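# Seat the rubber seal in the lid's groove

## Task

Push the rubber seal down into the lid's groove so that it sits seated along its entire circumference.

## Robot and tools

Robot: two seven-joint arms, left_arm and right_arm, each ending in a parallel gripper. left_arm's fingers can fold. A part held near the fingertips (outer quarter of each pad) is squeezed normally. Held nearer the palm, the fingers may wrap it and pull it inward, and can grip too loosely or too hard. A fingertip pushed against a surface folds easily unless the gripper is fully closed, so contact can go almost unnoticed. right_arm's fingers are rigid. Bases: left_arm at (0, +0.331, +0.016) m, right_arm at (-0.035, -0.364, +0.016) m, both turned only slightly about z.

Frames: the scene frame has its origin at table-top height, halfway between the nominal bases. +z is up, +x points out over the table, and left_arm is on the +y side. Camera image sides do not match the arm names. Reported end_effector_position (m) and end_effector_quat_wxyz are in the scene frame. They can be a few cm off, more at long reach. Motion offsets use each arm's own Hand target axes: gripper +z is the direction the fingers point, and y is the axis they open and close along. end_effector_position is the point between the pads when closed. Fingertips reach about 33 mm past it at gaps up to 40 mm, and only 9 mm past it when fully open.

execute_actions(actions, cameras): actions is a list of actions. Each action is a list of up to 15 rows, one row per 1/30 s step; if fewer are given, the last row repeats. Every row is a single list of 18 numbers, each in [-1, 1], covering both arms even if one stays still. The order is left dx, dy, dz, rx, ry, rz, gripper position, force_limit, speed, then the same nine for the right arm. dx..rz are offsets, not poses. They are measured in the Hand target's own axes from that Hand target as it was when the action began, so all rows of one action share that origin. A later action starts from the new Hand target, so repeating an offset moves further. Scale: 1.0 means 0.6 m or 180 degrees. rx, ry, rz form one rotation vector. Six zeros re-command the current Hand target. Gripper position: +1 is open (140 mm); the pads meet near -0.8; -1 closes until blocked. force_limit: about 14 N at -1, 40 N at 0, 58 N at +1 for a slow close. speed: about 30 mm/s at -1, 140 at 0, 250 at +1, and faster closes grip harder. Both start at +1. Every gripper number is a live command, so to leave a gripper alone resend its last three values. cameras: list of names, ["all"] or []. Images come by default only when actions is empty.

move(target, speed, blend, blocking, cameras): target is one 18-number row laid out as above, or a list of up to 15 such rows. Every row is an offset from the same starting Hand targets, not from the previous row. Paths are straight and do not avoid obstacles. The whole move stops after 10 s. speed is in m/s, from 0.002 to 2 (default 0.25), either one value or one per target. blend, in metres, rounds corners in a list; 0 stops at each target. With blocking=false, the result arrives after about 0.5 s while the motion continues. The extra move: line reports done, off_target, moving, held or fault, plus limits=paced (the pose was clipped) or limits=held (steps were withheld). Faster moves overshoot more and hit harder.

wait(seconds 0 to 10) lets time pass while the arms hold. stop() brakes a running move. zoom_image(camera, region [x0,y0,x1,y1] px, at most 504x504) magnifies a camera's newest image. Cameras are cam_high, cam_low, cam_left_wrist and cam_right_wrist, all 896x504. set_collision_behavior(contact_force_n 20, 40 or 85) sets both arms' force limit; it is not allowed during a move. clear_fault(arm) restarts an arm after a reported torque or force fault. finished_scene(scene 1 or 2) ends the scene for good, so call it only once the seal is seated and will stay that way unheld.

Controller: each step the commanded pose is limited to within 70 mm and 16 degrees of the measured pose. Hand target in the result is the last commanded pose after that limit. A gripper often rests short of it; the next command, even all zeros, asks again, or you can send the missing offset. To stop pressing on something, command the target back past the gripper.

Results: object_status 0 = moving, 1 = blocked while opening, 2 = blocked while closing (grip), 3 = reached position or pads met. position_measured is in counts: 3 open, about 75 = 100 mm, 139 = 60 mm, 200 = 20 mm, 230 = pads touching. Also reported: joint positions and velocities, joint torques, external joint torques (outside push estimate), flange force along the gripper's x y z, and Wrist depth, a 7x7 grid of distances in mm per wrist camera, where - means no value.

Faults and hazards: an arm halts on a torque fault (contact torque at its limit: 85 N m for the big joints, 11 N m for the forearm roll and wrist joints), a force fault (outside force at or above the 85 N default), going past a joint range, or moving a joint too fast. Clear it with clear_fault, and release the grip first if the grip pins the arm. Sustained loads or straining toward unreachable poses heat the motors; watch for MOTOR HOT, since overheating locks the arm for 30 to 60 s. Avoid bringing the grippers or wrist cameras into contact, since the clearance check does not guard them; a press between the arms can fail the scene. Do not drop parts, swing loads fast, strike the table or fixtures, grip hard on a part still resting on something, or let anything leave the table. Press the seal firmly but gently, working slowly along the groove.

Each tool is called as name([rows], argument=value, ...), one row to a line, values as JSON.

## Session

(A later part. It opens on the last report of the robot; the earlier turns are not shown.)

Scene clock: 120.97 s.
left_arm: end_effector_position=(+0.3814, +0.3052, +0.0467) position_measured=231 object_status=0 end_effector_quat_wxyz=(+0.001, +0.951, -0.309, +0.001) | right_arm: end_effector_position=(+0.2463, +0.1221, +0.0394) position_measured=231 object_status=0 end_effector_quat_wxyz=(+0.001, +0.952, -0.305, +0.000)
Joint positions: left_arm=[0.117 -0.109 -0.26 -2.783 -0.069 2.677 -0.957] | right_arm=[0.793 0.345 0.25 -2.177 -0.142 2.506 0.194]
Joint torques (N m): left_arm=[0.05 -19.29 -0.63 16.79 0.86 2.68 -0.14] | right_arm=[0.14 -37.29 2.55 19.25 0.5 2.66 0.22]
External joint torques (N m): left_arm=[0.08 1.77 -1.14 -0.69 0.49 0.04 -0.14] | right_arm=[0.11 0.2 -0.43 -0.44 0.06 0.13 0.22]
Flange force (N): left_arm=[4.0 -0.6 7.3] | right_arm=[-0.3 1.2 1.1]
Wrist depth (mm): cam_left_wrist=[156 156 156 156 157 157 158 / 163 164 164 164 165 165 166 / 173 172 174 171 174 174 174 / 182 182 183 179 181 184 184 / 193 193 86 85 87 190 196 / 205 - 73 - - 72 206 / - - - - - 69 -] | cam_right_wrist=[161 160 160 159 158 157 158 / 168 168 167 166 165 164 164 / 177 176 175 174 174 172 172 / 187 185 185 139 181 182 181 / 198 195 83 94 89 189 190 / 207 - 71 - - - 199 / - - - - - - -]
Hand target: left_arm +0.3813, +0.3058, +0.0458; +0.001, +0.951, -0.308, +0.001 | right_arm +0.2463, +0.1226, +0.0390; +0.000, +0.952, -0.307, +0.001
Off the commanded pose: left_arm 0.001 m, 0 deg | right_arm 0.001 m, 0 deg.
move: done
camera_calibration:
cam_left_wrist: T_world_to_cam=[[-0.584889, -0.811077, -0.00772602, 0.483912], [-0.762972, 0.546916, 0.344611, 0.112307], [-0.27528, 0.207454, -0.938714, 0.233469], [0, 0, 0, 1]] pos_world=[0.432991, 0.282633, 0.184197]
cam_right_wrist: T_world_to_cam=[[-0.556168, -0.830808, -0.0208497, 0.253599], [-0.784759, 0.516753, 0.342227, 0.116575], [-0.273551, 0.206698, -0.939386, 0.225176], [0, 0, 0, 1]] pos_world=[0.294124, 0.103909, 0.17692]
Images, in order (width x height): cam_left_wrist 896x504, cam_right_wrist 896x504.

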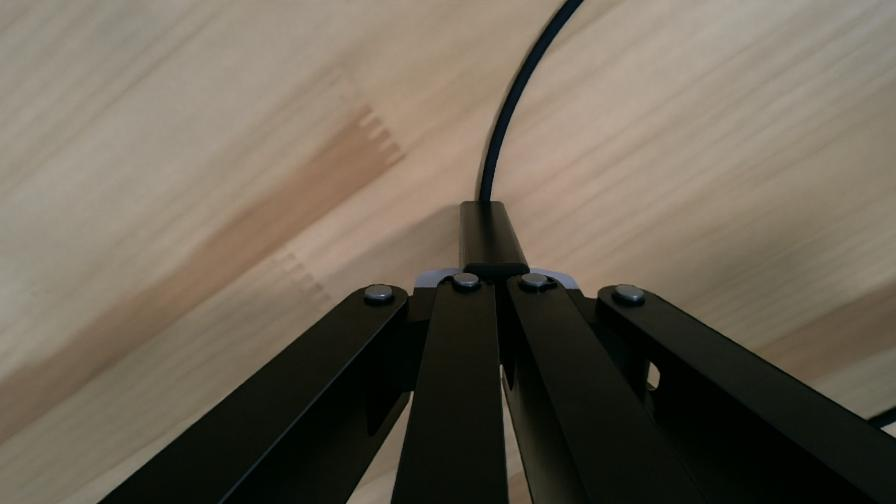

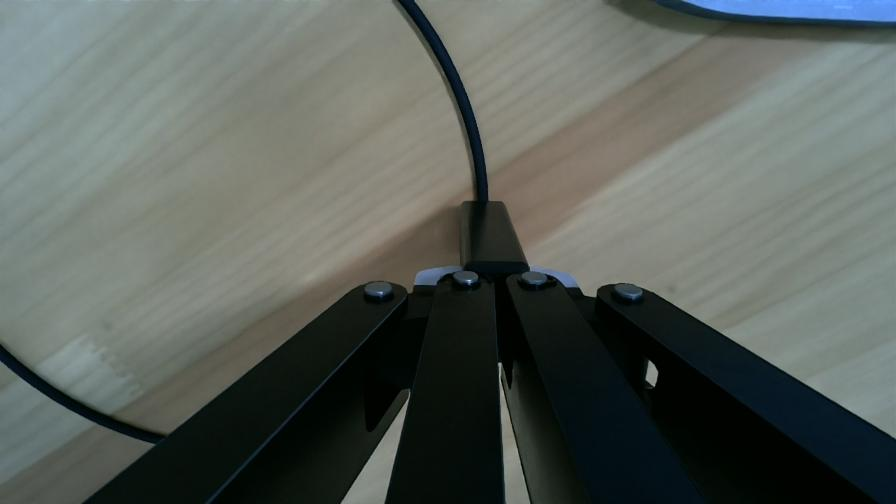

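move(target=[0,0,-0.025,0,0,0,-1,-0.3,-1,0,0,-0.025,0,0,0,-1,-0.3,-1], speed=0.05, cameras=["cam_left_wrist","cam_right_wrist","cam_low"])

zoom_image(camera="cam_low", region=[180, 240, 320, 330])

Scene clock: 125.03 s.
left_arm: end_effector_position=(+0.3812, +0.3062, +0.0597) position_measured=231 object_status=3 end_effector_quat_wxyz=(+0.000, +0.952, -0.307, +0.001) | right_arm: end_effector_position=(+0.2464, +0.1227, +0.0532) position_measured=231 object_status=3 end_effector_quat_wxyz=(+0.000, +0.952, -0.307, +0.002)
Joint positions: left_arm=[0.115 -0.153 -0.258 -2.782 -0.082 2.634 -0.951] | right_arm=[0.792 0.317 0.254 -2.176 -0.134 2.48 0.194]
Joint velocities: left_arm=[-0.002 0 0.001 0 -0.001 -0.005 0.004] | right_arm=[within noise]
Joint torques (N m): left_arm=[-0.5 -19.91 -0.14 18.23 -0.01 2.31 0.23] | right_arm=[-0.66 -37.6 3.21 19.94 0.87 2.36 -0.13]
External joint torques (N m): left_arm=[-0.56 0.21 -0.95 0.11 -0.4 -0.33 0.23] | right_arm=[-0.79 -0.62 0.33 -0.16 0.41 -0.18 -0.13]
Flange force (N): left_arm=[1.0 1.5 -1.1] | right_arm=[1.5 2.4 -2.5]
Wrist depth (mm): cam_left_wrist=[167 168 168 168 169 169 169 / 176 176 176 177 177 178 178 / 185 186 186 184 186 187 187 / 195 197 196 192 195 198 197 / 208 208 86 85 87 205 210 / 221 - 73 - - 72 220 / - - - - - 69 -] | cam_right_wrist=[174 173 172 171 170 170 170 / 182 182 180 180 178 177 177 / 192 191 190 188 187 186 185 / 202 200 199 194 195 195 194 / 212 211 83 - 89 204 205 / 225 - 71 - - - 214 / - - - - - - -]
Hand target: left_arm +0.3813, +0.3059, +0.0608; +0.001, +0.951, -0.308, +0.001 | right_arm +0.2463, +0.1226, +0.0540; +0.000, +0.952, -0.307, +0.001
Off the commanded pose: left_arm 0.001 m, 0 deg | right_arm 0.001 m, 0 deg.
move: done
camera_calibration:
cam_left_wrist: T_world_to_cam=[[-0.580529, -0.814176, -0.0101795, 0.484209], [-0.766508, 0.542238, 0.344156, 0.109898], [-0.274684, 0.207595, -0.938857, 0.245186], [0, 0, 0, 1]] pos_world=[0.432684, 0.283741, 0.197302]
cam_right_wrist: T_world_to_cam=[[-0.559305, -0.828621, -0.0237832, 0.25511], [-0.784119, 0.519523, 0.339489, 0.111315], [-0.268952, 0.208527, -0.940309, 0.236671], [0, 0, 0, 1]] pos_world=[0.293622, 0.104207, 0.190821]
Images, in order (width x height): cam_low 896x504, cam_left_wrist 896x504, cam_right_wrist 896x504.

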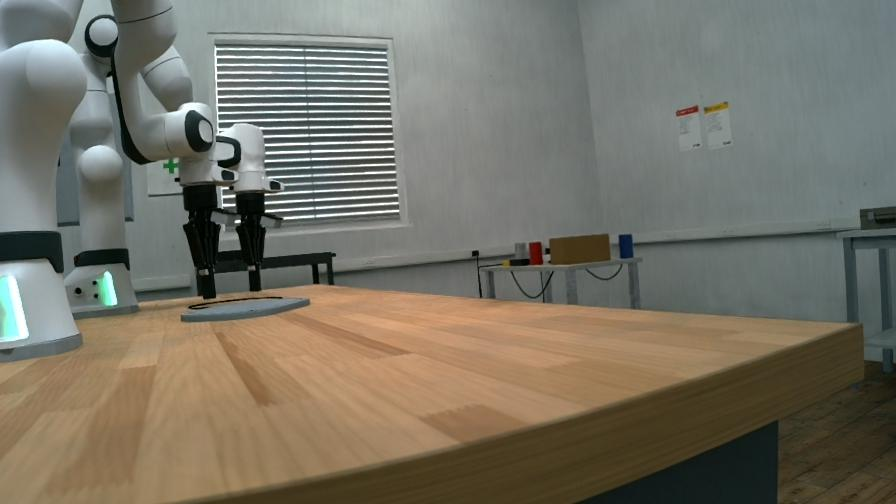

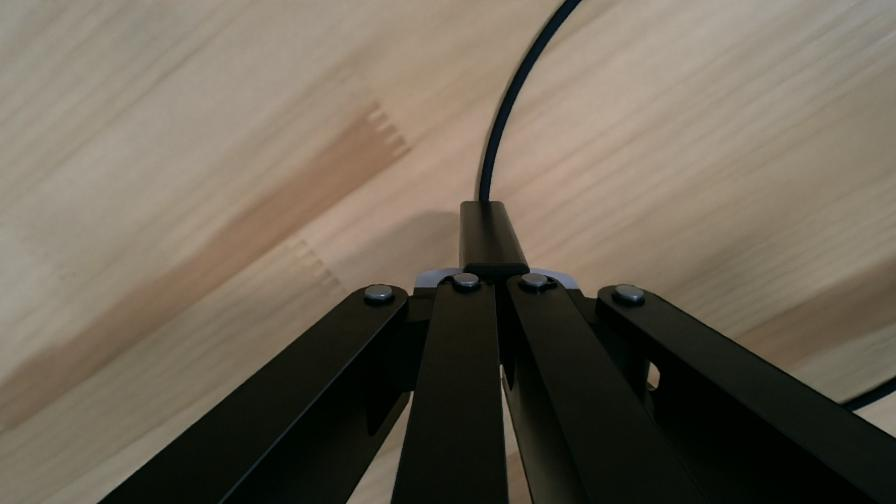

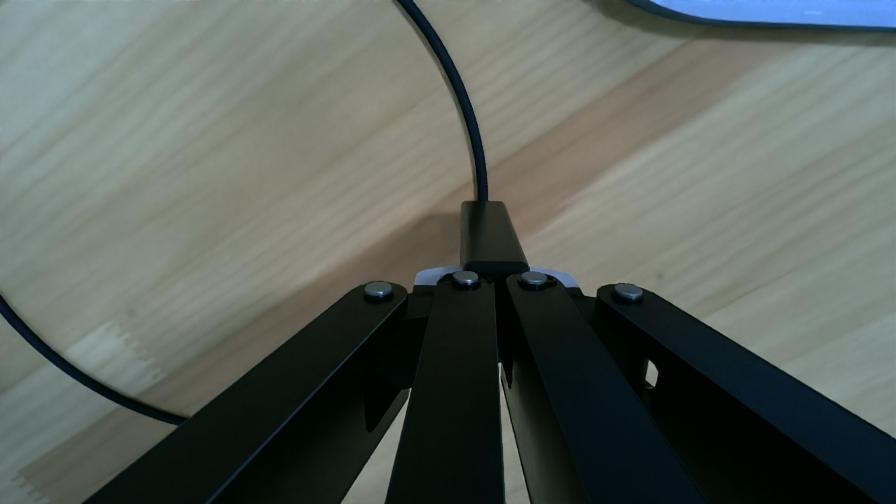

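Scaled by 3.600.

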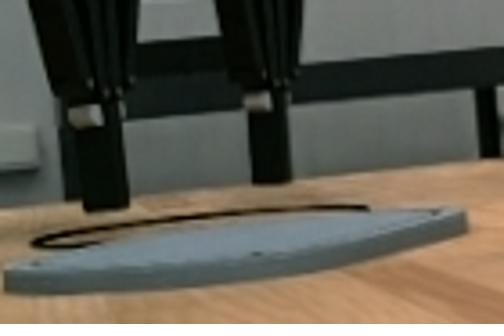

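move(target=[0,0,0.0283,0,0,0,-1,-0.3,-1,0,0,0.0283,0,0,0,-1,-0.3,-1], speed=0.04)

move(target=[0,0,0.0033,0,0,0,-1,-0.3,-1,0,0,0.0033,0,0,0,-1,-0.3,-1], speed=0.01)

move(target=[0,0,0.0033,0,0,0,-1,-0.3,-1,0,0,0.0033,0,0,0,-1,-0.3,-1], speed=0.01, cameras=["cam_left_wrist","cam_right_wrist","cam_low"])

zoom_image(camera="cam_low", region=[180, 240, 320, 330])

Scene clock: 133.43 s.
left_arm: end_effector_position=(+0.3808, +0.3055, +0.0445) position_measured=231 object_status=3 end_effector_quat_wxyz=(+0.002, +0.951, -0.309, +0.000) | right_arm: end_effector_position=(+0.2459, +0.1220, +0.0372) position_measured=231 object_status=3 end_effector_quat_wxyz=(+0.001, +0.952, -0.306, -0.001)
Joint positions: left_arm=[0.118 -0.102 -0.259 -2.784 -0.066 2.683 -0.958] | right_arm=[0.796 0.35 0.246 -2.177 -0.14 2.51 0.194]
Joint velocities: left_arm=[0 0.002 0 0 -0.002 0.005 -0.003] | right_arm=[within noise]
Joint torques (N m): left_arm=[0.02 -19.36 -0.87 17.03 0.86 2.67 -0.08] | right_arm=[0.22 -37.53 2.63 19.29 0.21 2.7 0.27]
External joint torques (N m): left_arm=[0.03 1.72 -1.36 -0.25 0.5 0.05 -0.08] | right_arm=[0.19 0.07 -0.36 -0.35 -0.23 0.17 0.27]
Flange force (N): left_arm=[5.1 -1.0 7.1] | right_arm=[-0.6 1.1 1.2]
Wrist depth (mm): cam_left_wrist=[153 154 154 154 155 155 156 / 161 161 161 162 162 163 164 / 170 170 170 169 171 172 172 / 179 180 180 177 179 182 182 / 190 190 86 86 87 189 193 / 202 - 73 - - 72 203 / - - - - - 69 -] | cam_right_wrist=[159 158 157 157 156 155 156 / 166 165 165 164 164 162 162 / 175 174 173 172 171 170 170 / 184 183 182 139 179 180 179 / 194 193 83 94 89 185 188 / 204 - 71 - - - 197 / - - - - - - -]
Hand target: left_arm +0.3813, +0.3058, +0.0438; +0.001, +0.951, -0.308, +0.001 | right_arm +0.2463, +0.1226, +0.0370; +0.000, +0.952, -0.307, +0.001
Off the commanded pose: left_arm 0.001 m, 0 deg | right_arm 0.001 m, 0 deg.
move: done

Scene clock: 134.13 s.
left_arm: end_effector_position=(+0.3814, +0.3061, +0.0438) position_measured=231 object_status=3 end_effector_quat_wxyz=(+0.001, +0.951, -0.309, +0.001) | right_arm: end_effector_position=(+0.2460, +0.1221, +0.0354) position_measured=231 object_status=3 end_effector_quat_wxyz=(+0.001, +0.952, -0.306, -0.001)
Joint positions: left_arm=[0.119 -0.1 -0.259 -2.784 -0.063 2.688 -0.96] | right_arm=[0.8 0.353 0.242 -2.177 -0.14 2.514 0.194]
Joint velocities: left_arm=[within noise] | right_arm=[0.005 0 -0.005 0 0.001 0.002 0]
Joint torques (N m): left_arm=[-0.8 -17.24 -1.23 16.47 0.7 3.06 -0.21] | right_arm=[-0.13 -37.4 2.66 19.2 0.3 2.71 0.23]
External joint torques (N m): left_arm=[-0.81 3.92 -1.73 -0.8 0.35 0.42 -0.21] | right_arm=[-0.1 0.29 -0.26 -0.36 -0.14 0.18 0.23]
Flange force (N): left_arm=[8.9 -1.3 15.5] | right_arm=[-0.2 0.8 1.4]
Wrist depth (mm): cam_left_wrist=[153 153 153 153 154 154 155 / 161 161 161 161 162 162 163 / 170 169 170 169 171 171 172 / 179 179 180 176 178 180 182 / 189 190 86 85 87 187 193 / 201 - 73 - - 72 202 / - - - - - 69 -] | cam_right_wrist=[157 156 156 155 154 154 154 / 165 164 163 162 162 161 160 / 173 172 171 170 170 169 168 / 182 181 181 139 177 178 177 / 193 191 83 94 89 184 186 / 202 - 71 - - - 195 / - - - - - - -]
Hand target: left_arm +0.3813, +0.3058, +0.0419; +0.001, +0.951, -0.308, +0.001 | right_arm +0.2463, +0.1226, +0.0350; +0.000, +0.952, -0.307, +0.001
Off the commanded pose: left_arm 0.002 m, 0 deg | right_arm 0.001 m, 0 deg.
move: done

Scene clock: 134.83 s.
left_arm: end_effector_position=(+0.3822, +0.3071, +0.0436) position_measured=231 object_status=3 end_effector_quat_wxyz=(+0.000, +0.951, -0.308, +0.002) | right_arm: end_effector_position=(+0.2469, +0.1231, +0.0351) position_measured=231 object_status=3 end_effector_quat_wxyz=(-0.001, +0.952, -0.306, +0.000)
Joint positions: left_arm=[0.122 -0.098 -0.259 -2.784 -0.059 2.691 -0.962] | right_arm=[0.804 0.354 0.238 -2.177 -0.14 2.519 0.194]
Joint velocities: left_arm=[0.001 0.001 0.001 0.001 0.002 0.002 -0.004] | right_arm=[0.004 0.001 -0.005 -0.001 -0.002 0.002 0.001]
Joint torques (N m): left_arm=[-1.05 -14.51 -1.86 15.62 0.53 3.48 -0.08] | right_arm=[0.3 -35.77 2.72 18.75 0.32 2.49 0.21]
External joint torques (N m): left_arm=[-1.02 6.73 -2.32 -1.64 0.18 0.83 -0.08] | right_arm=[0.28 2.08 -0.22 -0.88 -0.11 -0.06 0.21]
Flange force (N): left_arm=[12.8 -2.8 26.2] | right_arm=[-1.0 -1.8 4.7]
Wrist depth (mm): cam_left_wrist=[153 154 153 153 154 154 154 / 161 161 161 161 162 162 162 / 169 170 170 169 171 171 171 / 179 180 180 175 179 181 180 / 190 190 86 86 87 187 192 / 202 - 73 - - 72 201 / - - - - - 69 -] | cam_right_wrist=[157 157 155 155 154 153 153 / 165 164 163 162 162 160 159 / 173 172 171 170 169 168 167 / 183 181 180 176 176 177 176 / 193 192 83 94 89 183 185 / 202 - 71 - - - 194 / - - - - - - -]
Hand target: left_arm +0.3813, +0.3058, +0.0399; +0.001, +0.951, -0.308, +0.001 | right_arm +0.2463, +0.1226, +0.0330; +0.000, +0.952, -0.307, +0.001
Off the commanded pose: left_arm 0.004 m, 0 deg | right_arm 0.002 m, 0 deg.
move: off_target (left_arm)
camera_calibration:
cam_left_wrist: T_world_to_cam=[[-0.58332, -0.812171, -0.0107669, 0.485816], [-0.764886, 0.544802, 0.343715, 0.114323], [-0.273289, 0.208731, -0.939012, 0.229249], [0, 0, 0, 1]] pos_world=[0.433481, 0.284431, 0.181203]
cam_right_wrist: T_world_to_cam=[[-0.557397, -0.829893, -0.0241947, 0.25484], [-0.78441, 0.516852, 0.342877, 0.117887], [-0.272046, 0.210097, -0.939069, 0.220203], [0, 0, 0, 1]] pos_world=[0.294424, 0.104296, 0.172531]
Images, in order (width x height): cam_low 896x504, cam_left_wrist 896x504, cam_right_wrist 896x504.

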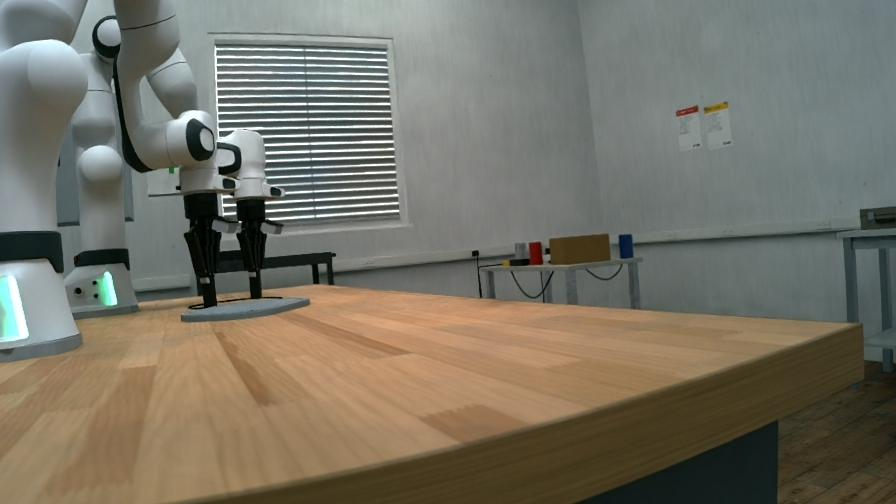

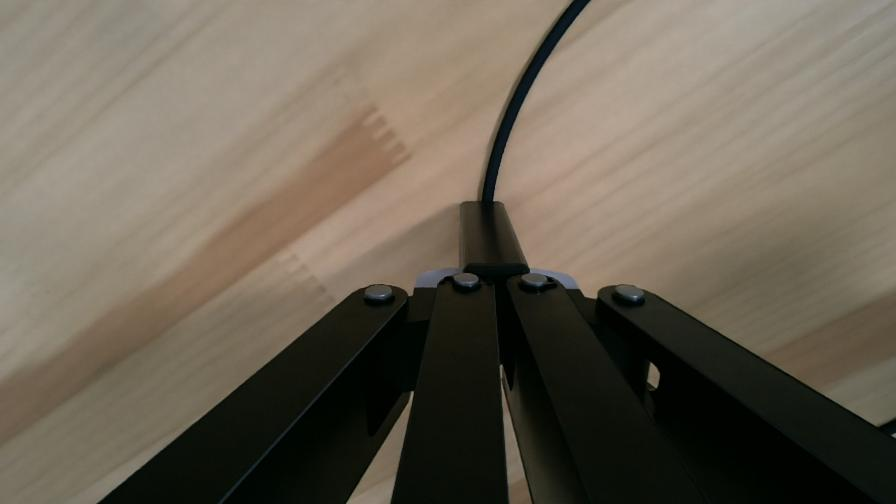

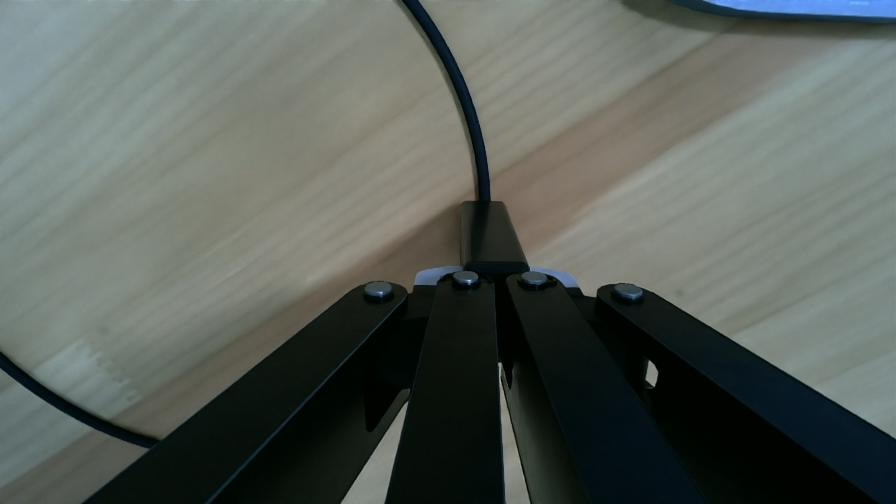

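Scaled by 3.600.

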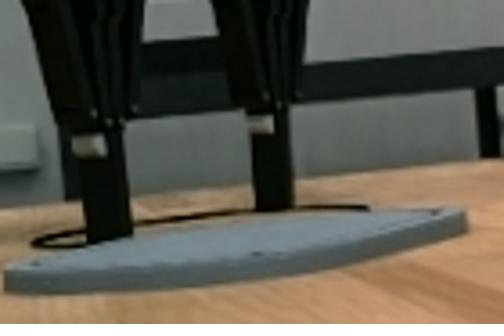

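move([
  [0,0,-0.0333,0,0,0,-1,-0.3,-1,0,0,-0.0333,0,0,0,-1,-0.3,-1],
  [0,0,-0.0333,0,0,0,-0.5,-0.3,0,0,0,-0.0333,0,0,0,-0.5,-0.3,0],
  [0,0,-0.0013,0,0,0,-0.5,-0.3,-1,0,0,-0.0013,0,0,0,-0.5,-0.3,-1],
], speed=0.04, cameras=["cam_left_wrist","cam_right_wrist"])

zoom_image(camera="cam_left_wrist", region=[340, 150, 640, 400])

zoom_image(camera="cam_right_wrist", region=[340, 150, 640, 400])

Scene clock: 145.30 s.
left_arm: end_effector_position=(+0.3810, +0.3055, +0.0413) position_measured=192 object_status=3 end_effector_quat_wxyz=(+0.001, +0.951, -0.309, +0.000) | right_arm: end_effector_position=(+0.2460, +0.1220, +0.0339) position_measured=192 object_status=3 end_effector_quat_wxyz=(+0.001, +0.952, -0.306, +0.000)
Joint positions: left_arm=[0.118 -0.092 -0.259 -2.784 -0.061 2.695 -0.963] | right_arm=[0.805 0.356 0.237 -2.177 -0.139 2.517 0.194]
Joint torques (N m): left_arm=[-0.16 -19.56 -0.67 16.94 0.86 2.68 -0.13] | right_arm=[0.27 -37.82 2.42 19.26 0.44 2.66 0.17]
External joint torques (N m): left_arm=[-0.19 1.8 -1.16 -0.23 0.51 0.04 -0.13] | right_arm=[0.3 -0.03 -0.47 -0.31 0 0.12 0.17]
Flange force (N): left_arm=[5.3 -1.0 7.3] | right_arm=[-0.4 1.2 0.7]
Wrist depth (mm): cam_left_wrist=[151 151 151 151 152 152 153 / 158 158 159 158 159 160 161 / 166 167 167 167 168 169 169 / 176 176 177 175 174 178 179 / 187 185 91 184 91 94 190 / 196 - 79 198 - 73 197 / - - 70 215 - - -] | cam_right_wrist=[156 155 154 154 153 152 153 / 163 163 162 161 160 159 159 / 172 171 170 168 168 167 166 / 180 180 178 176 159 176 175 / 190 188 89 187 95 83 184 / - - 73 199 - 75 71 / - - - 211 - - -]
Hand target: left_arm +0.3813, +0.3058, +0.0407; +0.001, +0.951, -0.308, +0.001 | right_arm +0.2463, +0.1226, +0.0338; +0.000, +0.952, -0.307, +0.001
Off the commanded pose: left_arm 0.001 m, 0 deg | right_arm 0.001 m, 0 deg.
move: done
camera_calibration:
cam_left_wrist: T_world_to_cam=[[-0.584496, -0.811363, -0.00731852, 0.48386], [-0.762984, 0.546531, 0.345194, 0.113732], [-0.276078, 0.207349, -0.938503, 0.22857], [0, 0, 0, 1]] pos_world=[0.432694, 0.283034, 0.178795]
cam_right_wrist: T_world_to_cam=[[-0.557926, -0.829649, -0.0200166, 0.253329], [-0.783306, 0.518487, 0.342932, 0.117692], [-0.274135, 0.20701, -0.939147, 0.219996], [0, 0, 0, 1]] pos_world=[0.293836, 0.103611, 0.171319]
Images, in order (width x height): cam_left_wrist 896x504, cam_right_wrist 896x504.

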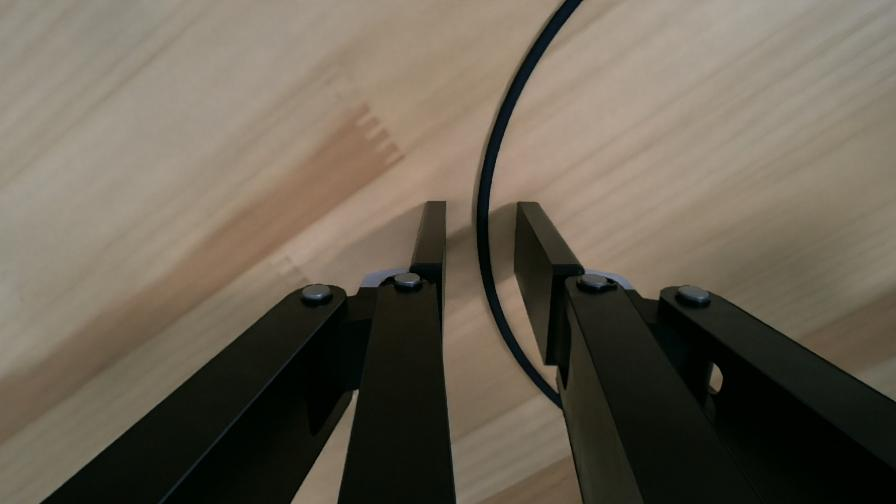

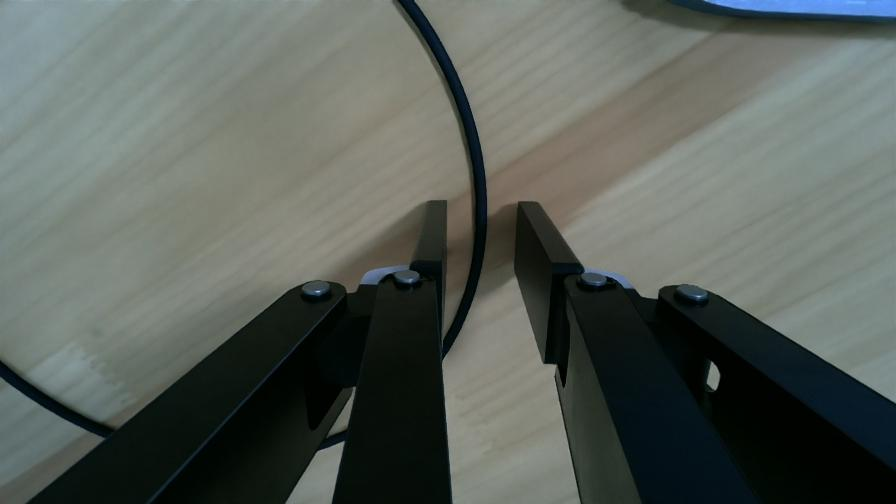

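Scaled by 1.680.

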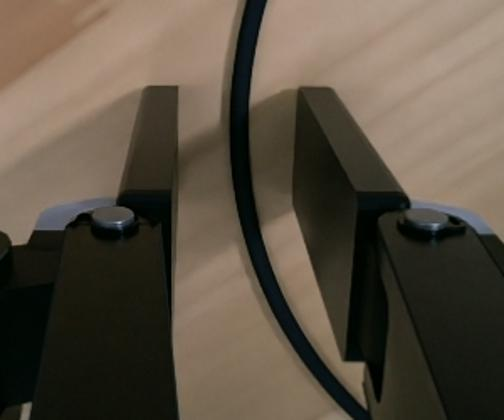

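Scaled by 1.680.

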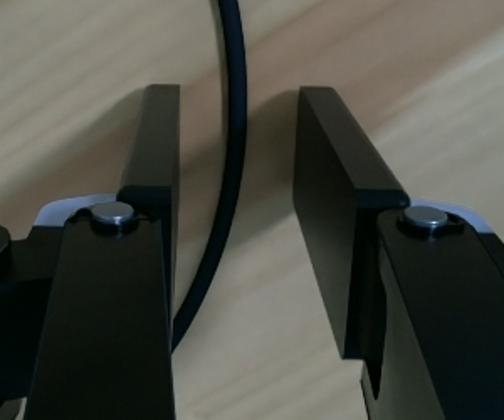

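move([
  [0,0,0,0,0,0,-0.5,-0.3,-1,0,0,0.0025,0,0,0,-0.5,-0.3,-1],
  [0,0,0,0,0,0,-1,-0.3,-1,0,0,0.0025,0,0,0,-1,-0.3,-1],
], speed=0.02)

wait(seconds=1)

Scene clock: 152.87 s.
left_arm: end_effector_position=(+0.3810, +0.3055, +0.0413) position_measured=226 object_status=0 end_effector_quat_wxyz=(+0.001, +0.951, -0.309, +0.000) | right_arm: end_effector_position=(+0.2462, +0.1221, +0.0327) position_measured=226 object_status=0 end_effector_quat_wxyz=(+0.001, +0.952, -0.306, +0.000)
Joint positions: left_arm=[0.118 -0.092 -0.259 -2.784 -0.061 2.695 -0.963] | right_arm=[0.809 0.358 0.233 -2.177 -0.139 2.52 0.194]
Joint torques (N m): left_arm=[-0.17 -19.61 -0.67 16.79 0.85 2.67 -0.14] | right_arm=[0.14 -37.51 2.35 18.97 0.48 2.65 0.21]
External joint torques (N m): left_arm=[-0.16 1.63 -1.11 -0.31 0.49 0.04 -0.14] | right_arm=[0.17 0.4 -0.52 -0.61 0.05 0.1 0.21]
Flange force (N): left_arm=[4.6 -0.7 6.8] | right_arm=[-0.3 1.3 1.5]
Wrist depth (mm): cam_left_wrist=[151 151 151 151 152 152 153 / 158 159 159 158 159 160 161 / 167 167 168 166 168 168 169 / 176 177 177 173 176 178 179 / 187 187 86 93 89 185 189 / 199 - 73 69 - 73 200 / - - - - - 70 -] | cam_right_wrist=[155 154 153 153 152 152 152 / 162 161 161 160 159 158 157 / 170 170 168 166 167 166 165 / 179 179 178 173 174 175 174 / 189 189 85 95 89 180 183 / 200 - 73 - - - 191 / - - - - - - -]
Hand target: left_arm +0.3813, +0.3058, +0.0407; +0.001, +0.951, -0.308, +0.001 | right_arm +0.2463, +0.1226, +0.0323; +0.000, +0.952, -0.307, +0.001
Off the commanded pose: left_arm 0.001 m, 0 deg | right_arm 0.001 m, 0 deg.
move: done

Scene clock: 153.87 s.
left_arm: end_effector_position=(+0.3810, +0.3055, +0.0413) position_measured=226 object_status=2 end_effector_quat_wxyz=(+0.001, +0.951, -0.309, +0.000) | right_arm: end_effector_position=(+0.2462, +0.1221, +0.0327) position_measured=226 object_status=2 end_effector_quat_wxyz=(+0.001, +0.952, -0.306, +0.000)
Joint positions: left_arm=[0.118 -0.092 -0.259 -2.784 -0.061 2.695 -0.963] | right_arm=[0.809 0.358 0.233 -2.177 -0.139 2.52 0.194]
Joint torques (N m): left_arm=[-0.15 -19.64 -0.69 16.83 0.85 2.68 -0.18] | right_arm=[0.24 -37.5 2.36 18.97 0.48 2.65 0.16]
External joint torques (N m): left_arm=[-0.17 1.66 -1.16 -0.3 0.5 0.05 -0.18] | right_arm=[0.24 0.5 -0.55 -0.62 0.05 0.1 0.16]
Flange force (N): left_arm=[4.9 -0.6 6.9] | right_arm=[-0.3 1.1 1.7]
Wrist depth (mm): cam_left_wrist=[151 151 151 151 151 152 153 / 158 159 158 158 160 160 160 / 166 167 167 166 168 168 169 / 176 176 177 173 176 178 178 / 187 188 86 93 89 185 189 / 198 - 73 69 - 73 199 / - - - - - 70 -] | cam_right_wrist=[155 154 153 153 152 151 152 / 162 161 160 160 159 158 157 / 170 170 169 166 167 166 165 / 179 178 178 139 174 175 174 / 189 188 85 95 89 181 183 / 199 - 73 - - - 191 / - - - - - - -]
Hand target: left_arm +0.3813, +0.3058, +0.0407; +0.001, +0.951, -0.308, +0.001 | right_arm +0.2463, +0.1226, +0.0323; +0.000, +0.952, -0.307, +0.001
Tool commands: left_gripper/position=-1.0 left_gripper/force_limit=-0.3 left_gripper/speed=-1.0 right_gripper/position=-1.0 right_gripper/force_limit=-0.3 right_gripper/speed=-1.0
Off the commanded pose: left_arm 0.001 m, 0 deg | right_arm 0.001 m, 0 deg.
wait: 1.00 s; at rest by 0.17 s

move([
  [0,0,-0.1333,0,0,0,-1,-0.3,-1,0,0,-0.1333,0,0,0,-1,-0.3,-1],
  [0.2702,0.4228,-0.1333,0,0,0,-1,-0.3,-1,0.2702,0.4228,-0.1333,0,0,0,-1,-0.3,-1],
], speed=0.15, blend=0.02, cameras=["all"])

zoom_image(camera="cam_high", region=[370, 180, 550, 310])

zoom_image(camera="cam_low", region=[150, 200, 350, 340])

Scene clock: 166.23 s.
left_arm: end_effector_position=(+0.3645, +0.0052, +0.1216) position_measured=226 object_status=2 end_effector_quat_wxyz=(+0.002, +0.951, -0.309, +0.003) | right_arm: end_effector_position=(+0.2300, -0.1773, +0.1125) position_measured=226 object_status=2 end_effector_quat_wxyz=(-0.001, +0.950, -0.313, +0.000)
Joint positions: left_arm=[-0.022 -0.021 -0.771 -2.411 -0.023 2.403 -1.653] | right_arm=[0.656 -0.501 -0.053 -2.924 -0.037 2.425 -0.295]
Joint velocities: left_arm=[0 0.001 -0.001 0.001 -0.001 0 -0.006] | right_arm=[within noise]
Joint torques (N m): left_arm=[-0.13 -19.77 -1.01 22.09 1.1 2.33 -0.11] | right_arm=[0.08 -11.6 -0.52 20.39 0.19 2.38 -0.28]
External joint torques (N m): left_arm=[-0.05 1.4 -1.34 0.62 0.5 -0.32 -0.11] | right_arm=[0.09 -0.16 -0.58 -0.8 -0.3 -0.24 -0.28]
Flange force (N): left_arm=[9.6 2.6 4.1] | right_arm=[0.7 3.5 -0.5]
Wrist depth (mm): cam_left_wrist=[225 224 224 219 210 212 210 / 237 235 235 225 223 223 223 / 249 248 248 235 236 234 235 / 263 263 262 140 248 247 248 / 279 277 86 93 88 257 264 / 297 - 73 69 - 73 288 / - - - - - 70 -] | cam_right_wrist=[- 217 - 216 222 221 220 / - - - 220 233 231 230 / 242 - - 235 243 242 242 / - - - 126 254 255 254 / 277 - 84 95 89 263 265 / 293 - 73 - - - 264 / - - - - - - -]
Hand target: left_arm +0.3639, +0.0054, +0.1213; +0.001, +0.951, -0.308, +0.001 | right_arm +0.2294, -0.1780, +0.1125; +0.000, +0.952, -0.307, +0.001
Off the commanded pose: left_arm 0.001 m, 0 deg | right_arm 0.001 m, 1 deg.
move: done
camera_calibration:
cam_left_wrist: T_world_to_cam=[[-0.585078, -0.810936, -0.00822908, 0.231445], [-0.76412, 0.547844, 0.34057, 0.23855], [-0.271672, 0.205548, -0.940183, 0.360297], [0, 0, 0, 1]] pos_world=[0.415577, -0.0170595, 0.259407]
cam_right_wrist: T_world_to_cam=[[-0.569177, -0.821838, -0.0248717, 0.0022993], [-0.777169, 0.527873, 0.342576, 0.233721], [-0.268413, 0.214316, -0.939161, 0.351423], [0, 0, 0, 1]] pos_world=[0.277276, -0.196801, 0.250032]

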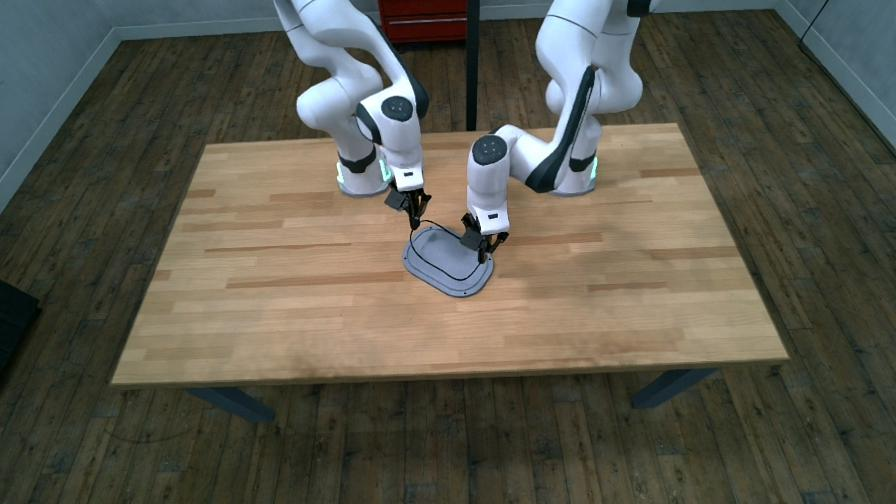

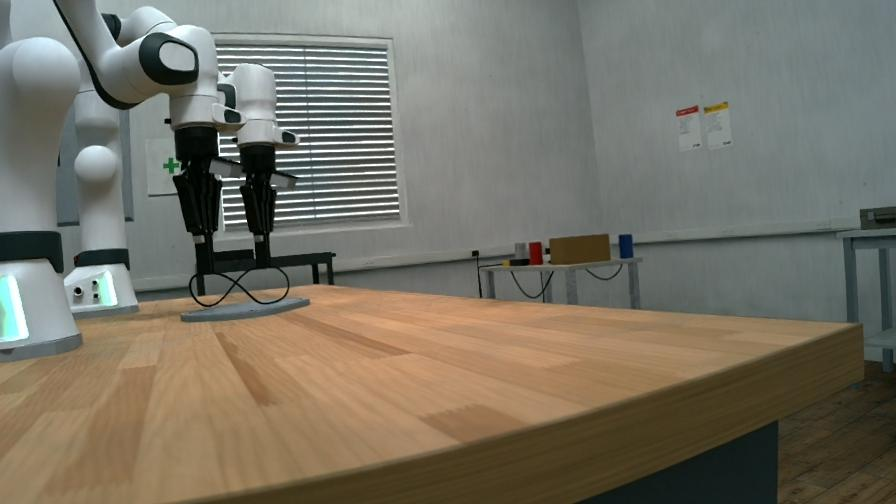

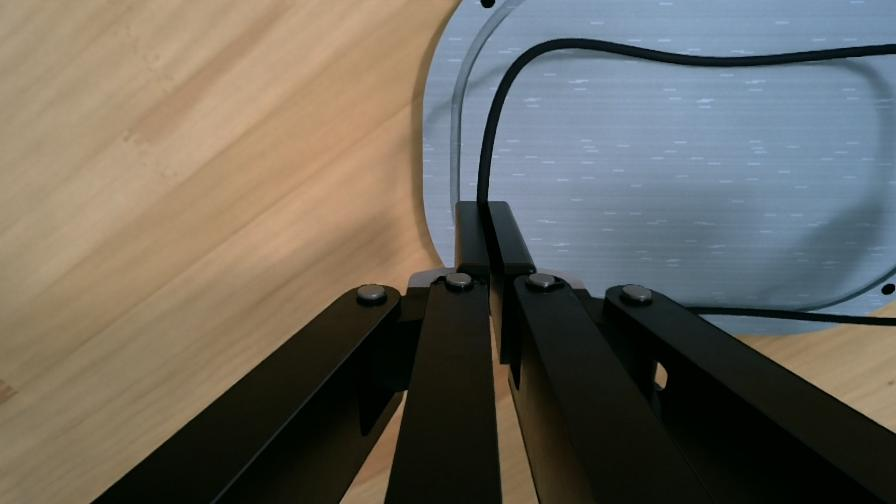

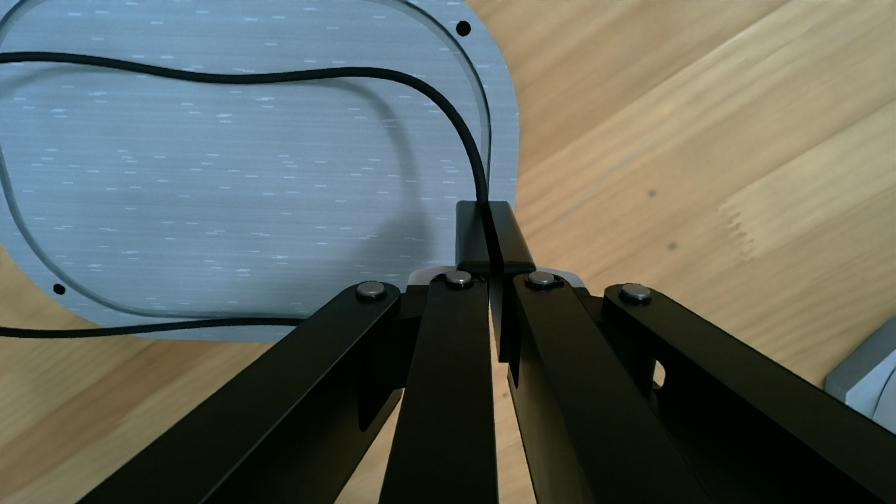

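Scaled by 2.800.

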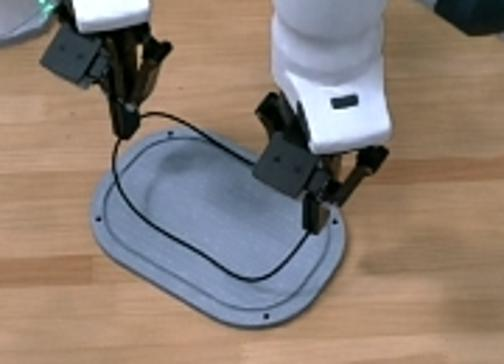

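Scaled by 2.520.

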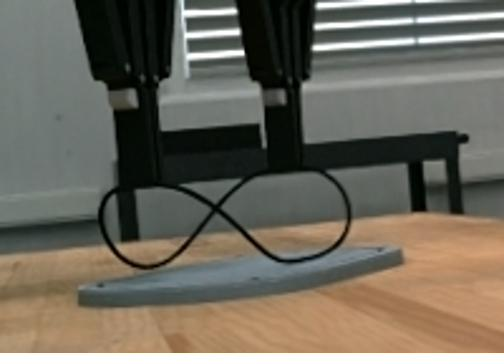

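move([
  [0.0282,-0.01,0.0333,0,0,0,-1,-0.3,-1,0.0053,0.0082,0.0333,0,0,0,-1,-0.3,-1],
  [0.0282,-0.01,0.095,0,0,0,-1,-0.3,-1,0.0053,0.0082,0.0942,0,0,0,-1,-0.3,-1],
], speed=0.08, blend=0.01, cameras=["all"])

zoom_image(camera="cam_high", region=[370, 180, 550, 310])

zoom_image(camera="cam_low", region=[150, 200, 350, 340])

Scene clock: 196.70 s.
left_arm: end_effector_position=(+0.3802, +0.0017, +0.0642) position_measured=226 object_status=2 end_effector_quat_wxyz=(+0.000, +0.951, -0.309, -0.001) | right_arm: end_effector_position=(+0.2280, -0.1843, +0.0558) position_measured=226 object_status=2 end_effector_quat_wxyz=(+0.001, +0.950, -0.312, -0.001)
Joint positions: left_arm=[-0.066 0.191 -0.698 -2.38 0.208 2.514 -1.802] | right_arm=[0.653 -0.323 -0.068 -2.975 -0.046 2.649 -0.307]
Joint velocities: left_arm=[0 -0.001 0.001 0 0.001 0 -0.006] | right_arm=[within noise]
Joint torques (N m): left_arm=[-0.58 -25.69 -4.34 19.72 1.04 2.7 -0.28] | right_arm=[-0.25 -13.34 -0.42 17.86 0.28 2.73 -0.32]
External joint torques (N m): left_arm=[-0.58 1.29 -0.83 -0.01 0.51 0.07 -0.28] | right_arm=[-0.28 0.98 -0.56 -0.01 -0.07 0.14 -0.32]
Flange force (N): left_arm=[5.1 2.6 5.4] | right_arm=[3.2 -2.4 4.5]
Wrist depth (mm): cam_left_wrist=[172 171 171 169 159 159 160 / 181 181 180 171 167 167 167 / 190 190 190 177 177 176 176 / 202 202 201 140 185 187 186 / 214 214 86 93 88 193 197 / 229 - 73 69 - 73 208 / - - - - - 70 -] | cam_right_wrist=[- - - 164 171 171 170 / 170 169 - 172 180 179 178 / 178 - - 175 189 187 187 / - - 187 - 196 197 197 / - - 84 95 89 204 208 / - - 73 - - - 217 / - - - - - - -]
Hand target: left_arm +0.3812, +0.0003, +0.0643; +0.001, +0.951, -0.308, +0.001 | right_arm +0.2292, -0.1838, +0.0559; +0.000, +0.952, -0.307, +0.001
Off the commanded pose: left_arm 0.002 m, 0 deg | right_arm 0.001 m, 1 deg.
move: done
camera_calibration:
cam_left_wrist: T_world_to_cam=[[-0.585018, -0.810968, -0.00917877, 0.237297], [-0.762042, 0.545779, 0.34845, 0.270738], [-0.277572, 0.210844, -0.937282, 0.313301], [0, 0, 0, 1]] pos_world=[0.4321, -0.0213807, 0.201491]
cam_right_wrist: T_world_to_cam=[[-0.567523, -0.82311, -0.0201903, -0.00688854], [-0.777157, 0.527418, 0.343303, 0.255079], [-0.271927, 0.210523, -0.939008, 0.299176], [0, 0, 0, 1]] pos_world=[0.275682, -0.203187, 0.19322]

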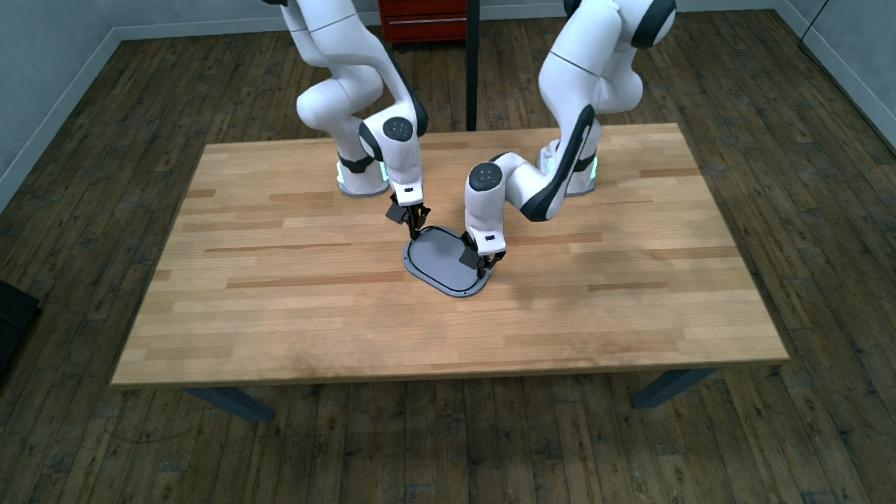

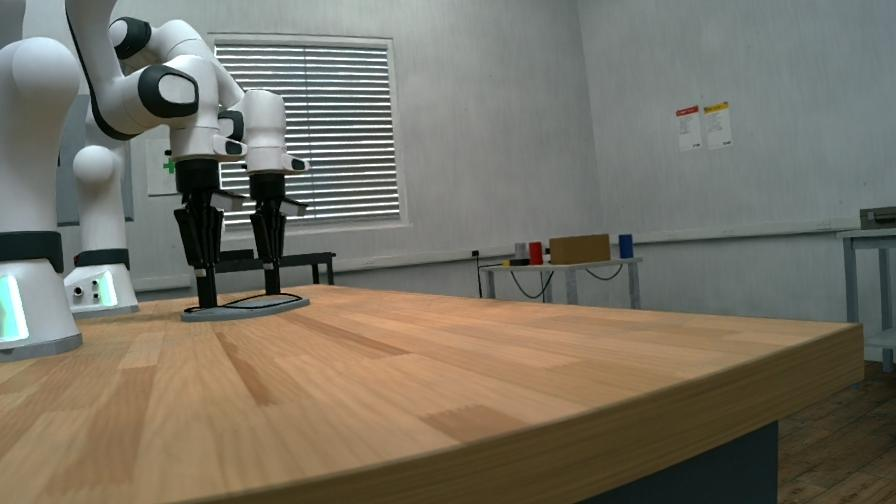

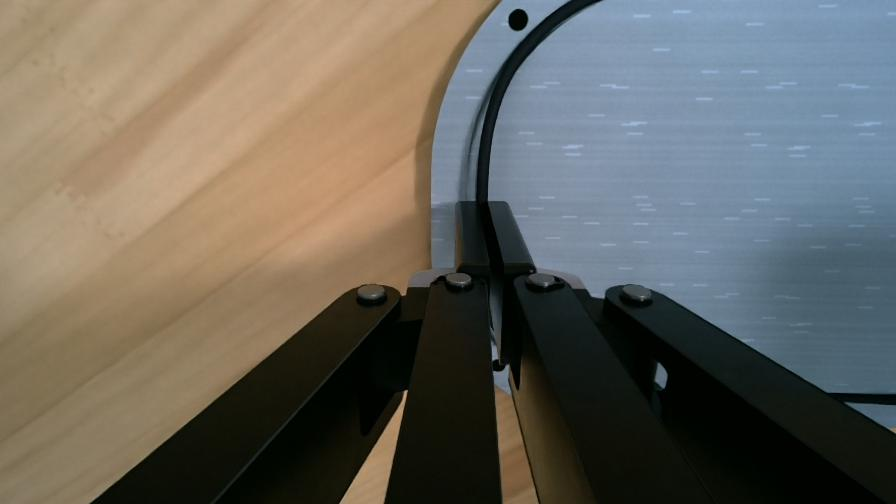

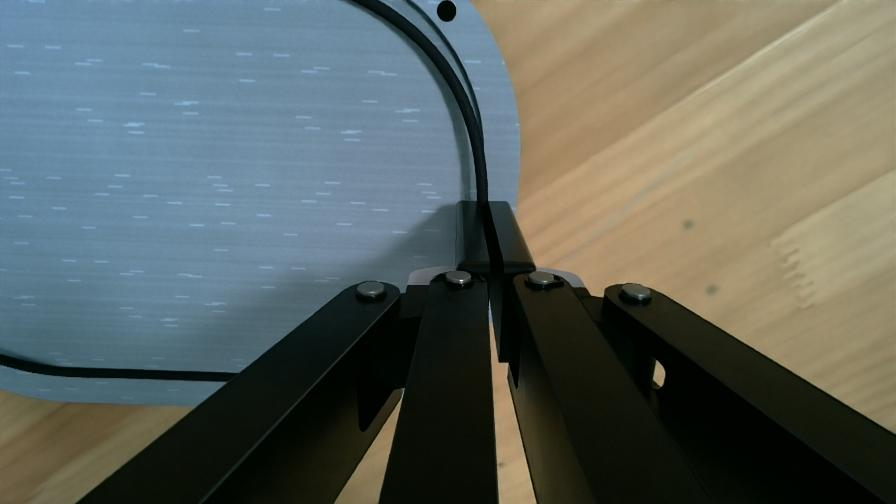

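Scaled by 2.800.

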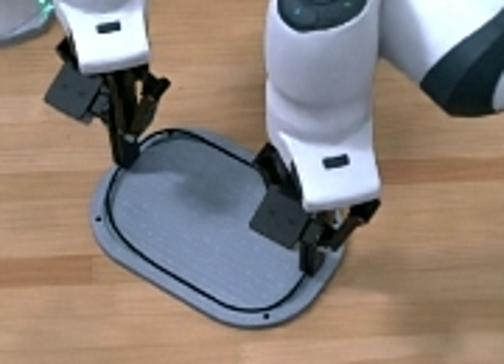

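Scaled by 2.520.

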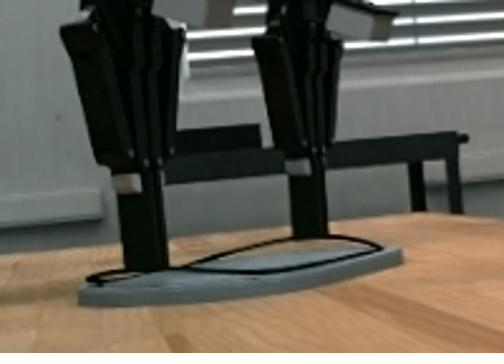

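zoom_image(camera="cam_left_wrist", region=[400, 50, 600, 230])

zoom_image(camera="cam_right_wrist", region=[370, 50, 570, 230])

Scaled by 2.520.

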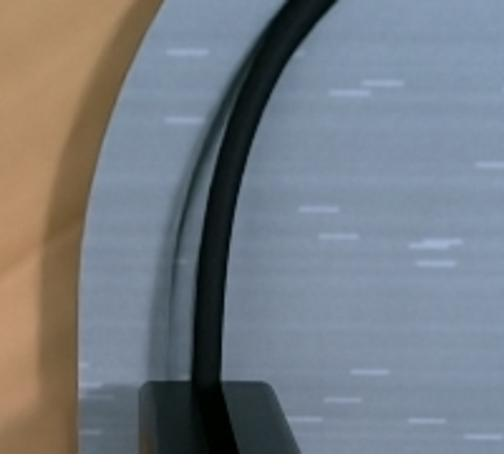

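Scaled by 2.520.

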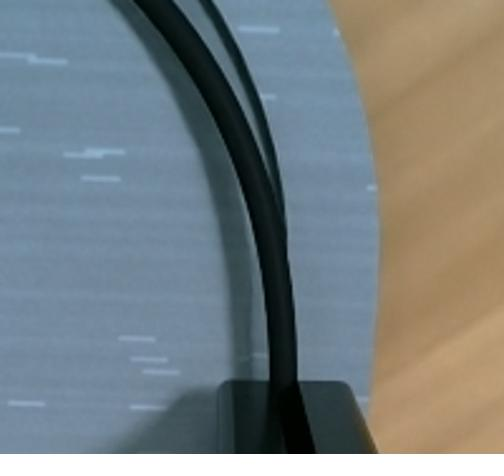

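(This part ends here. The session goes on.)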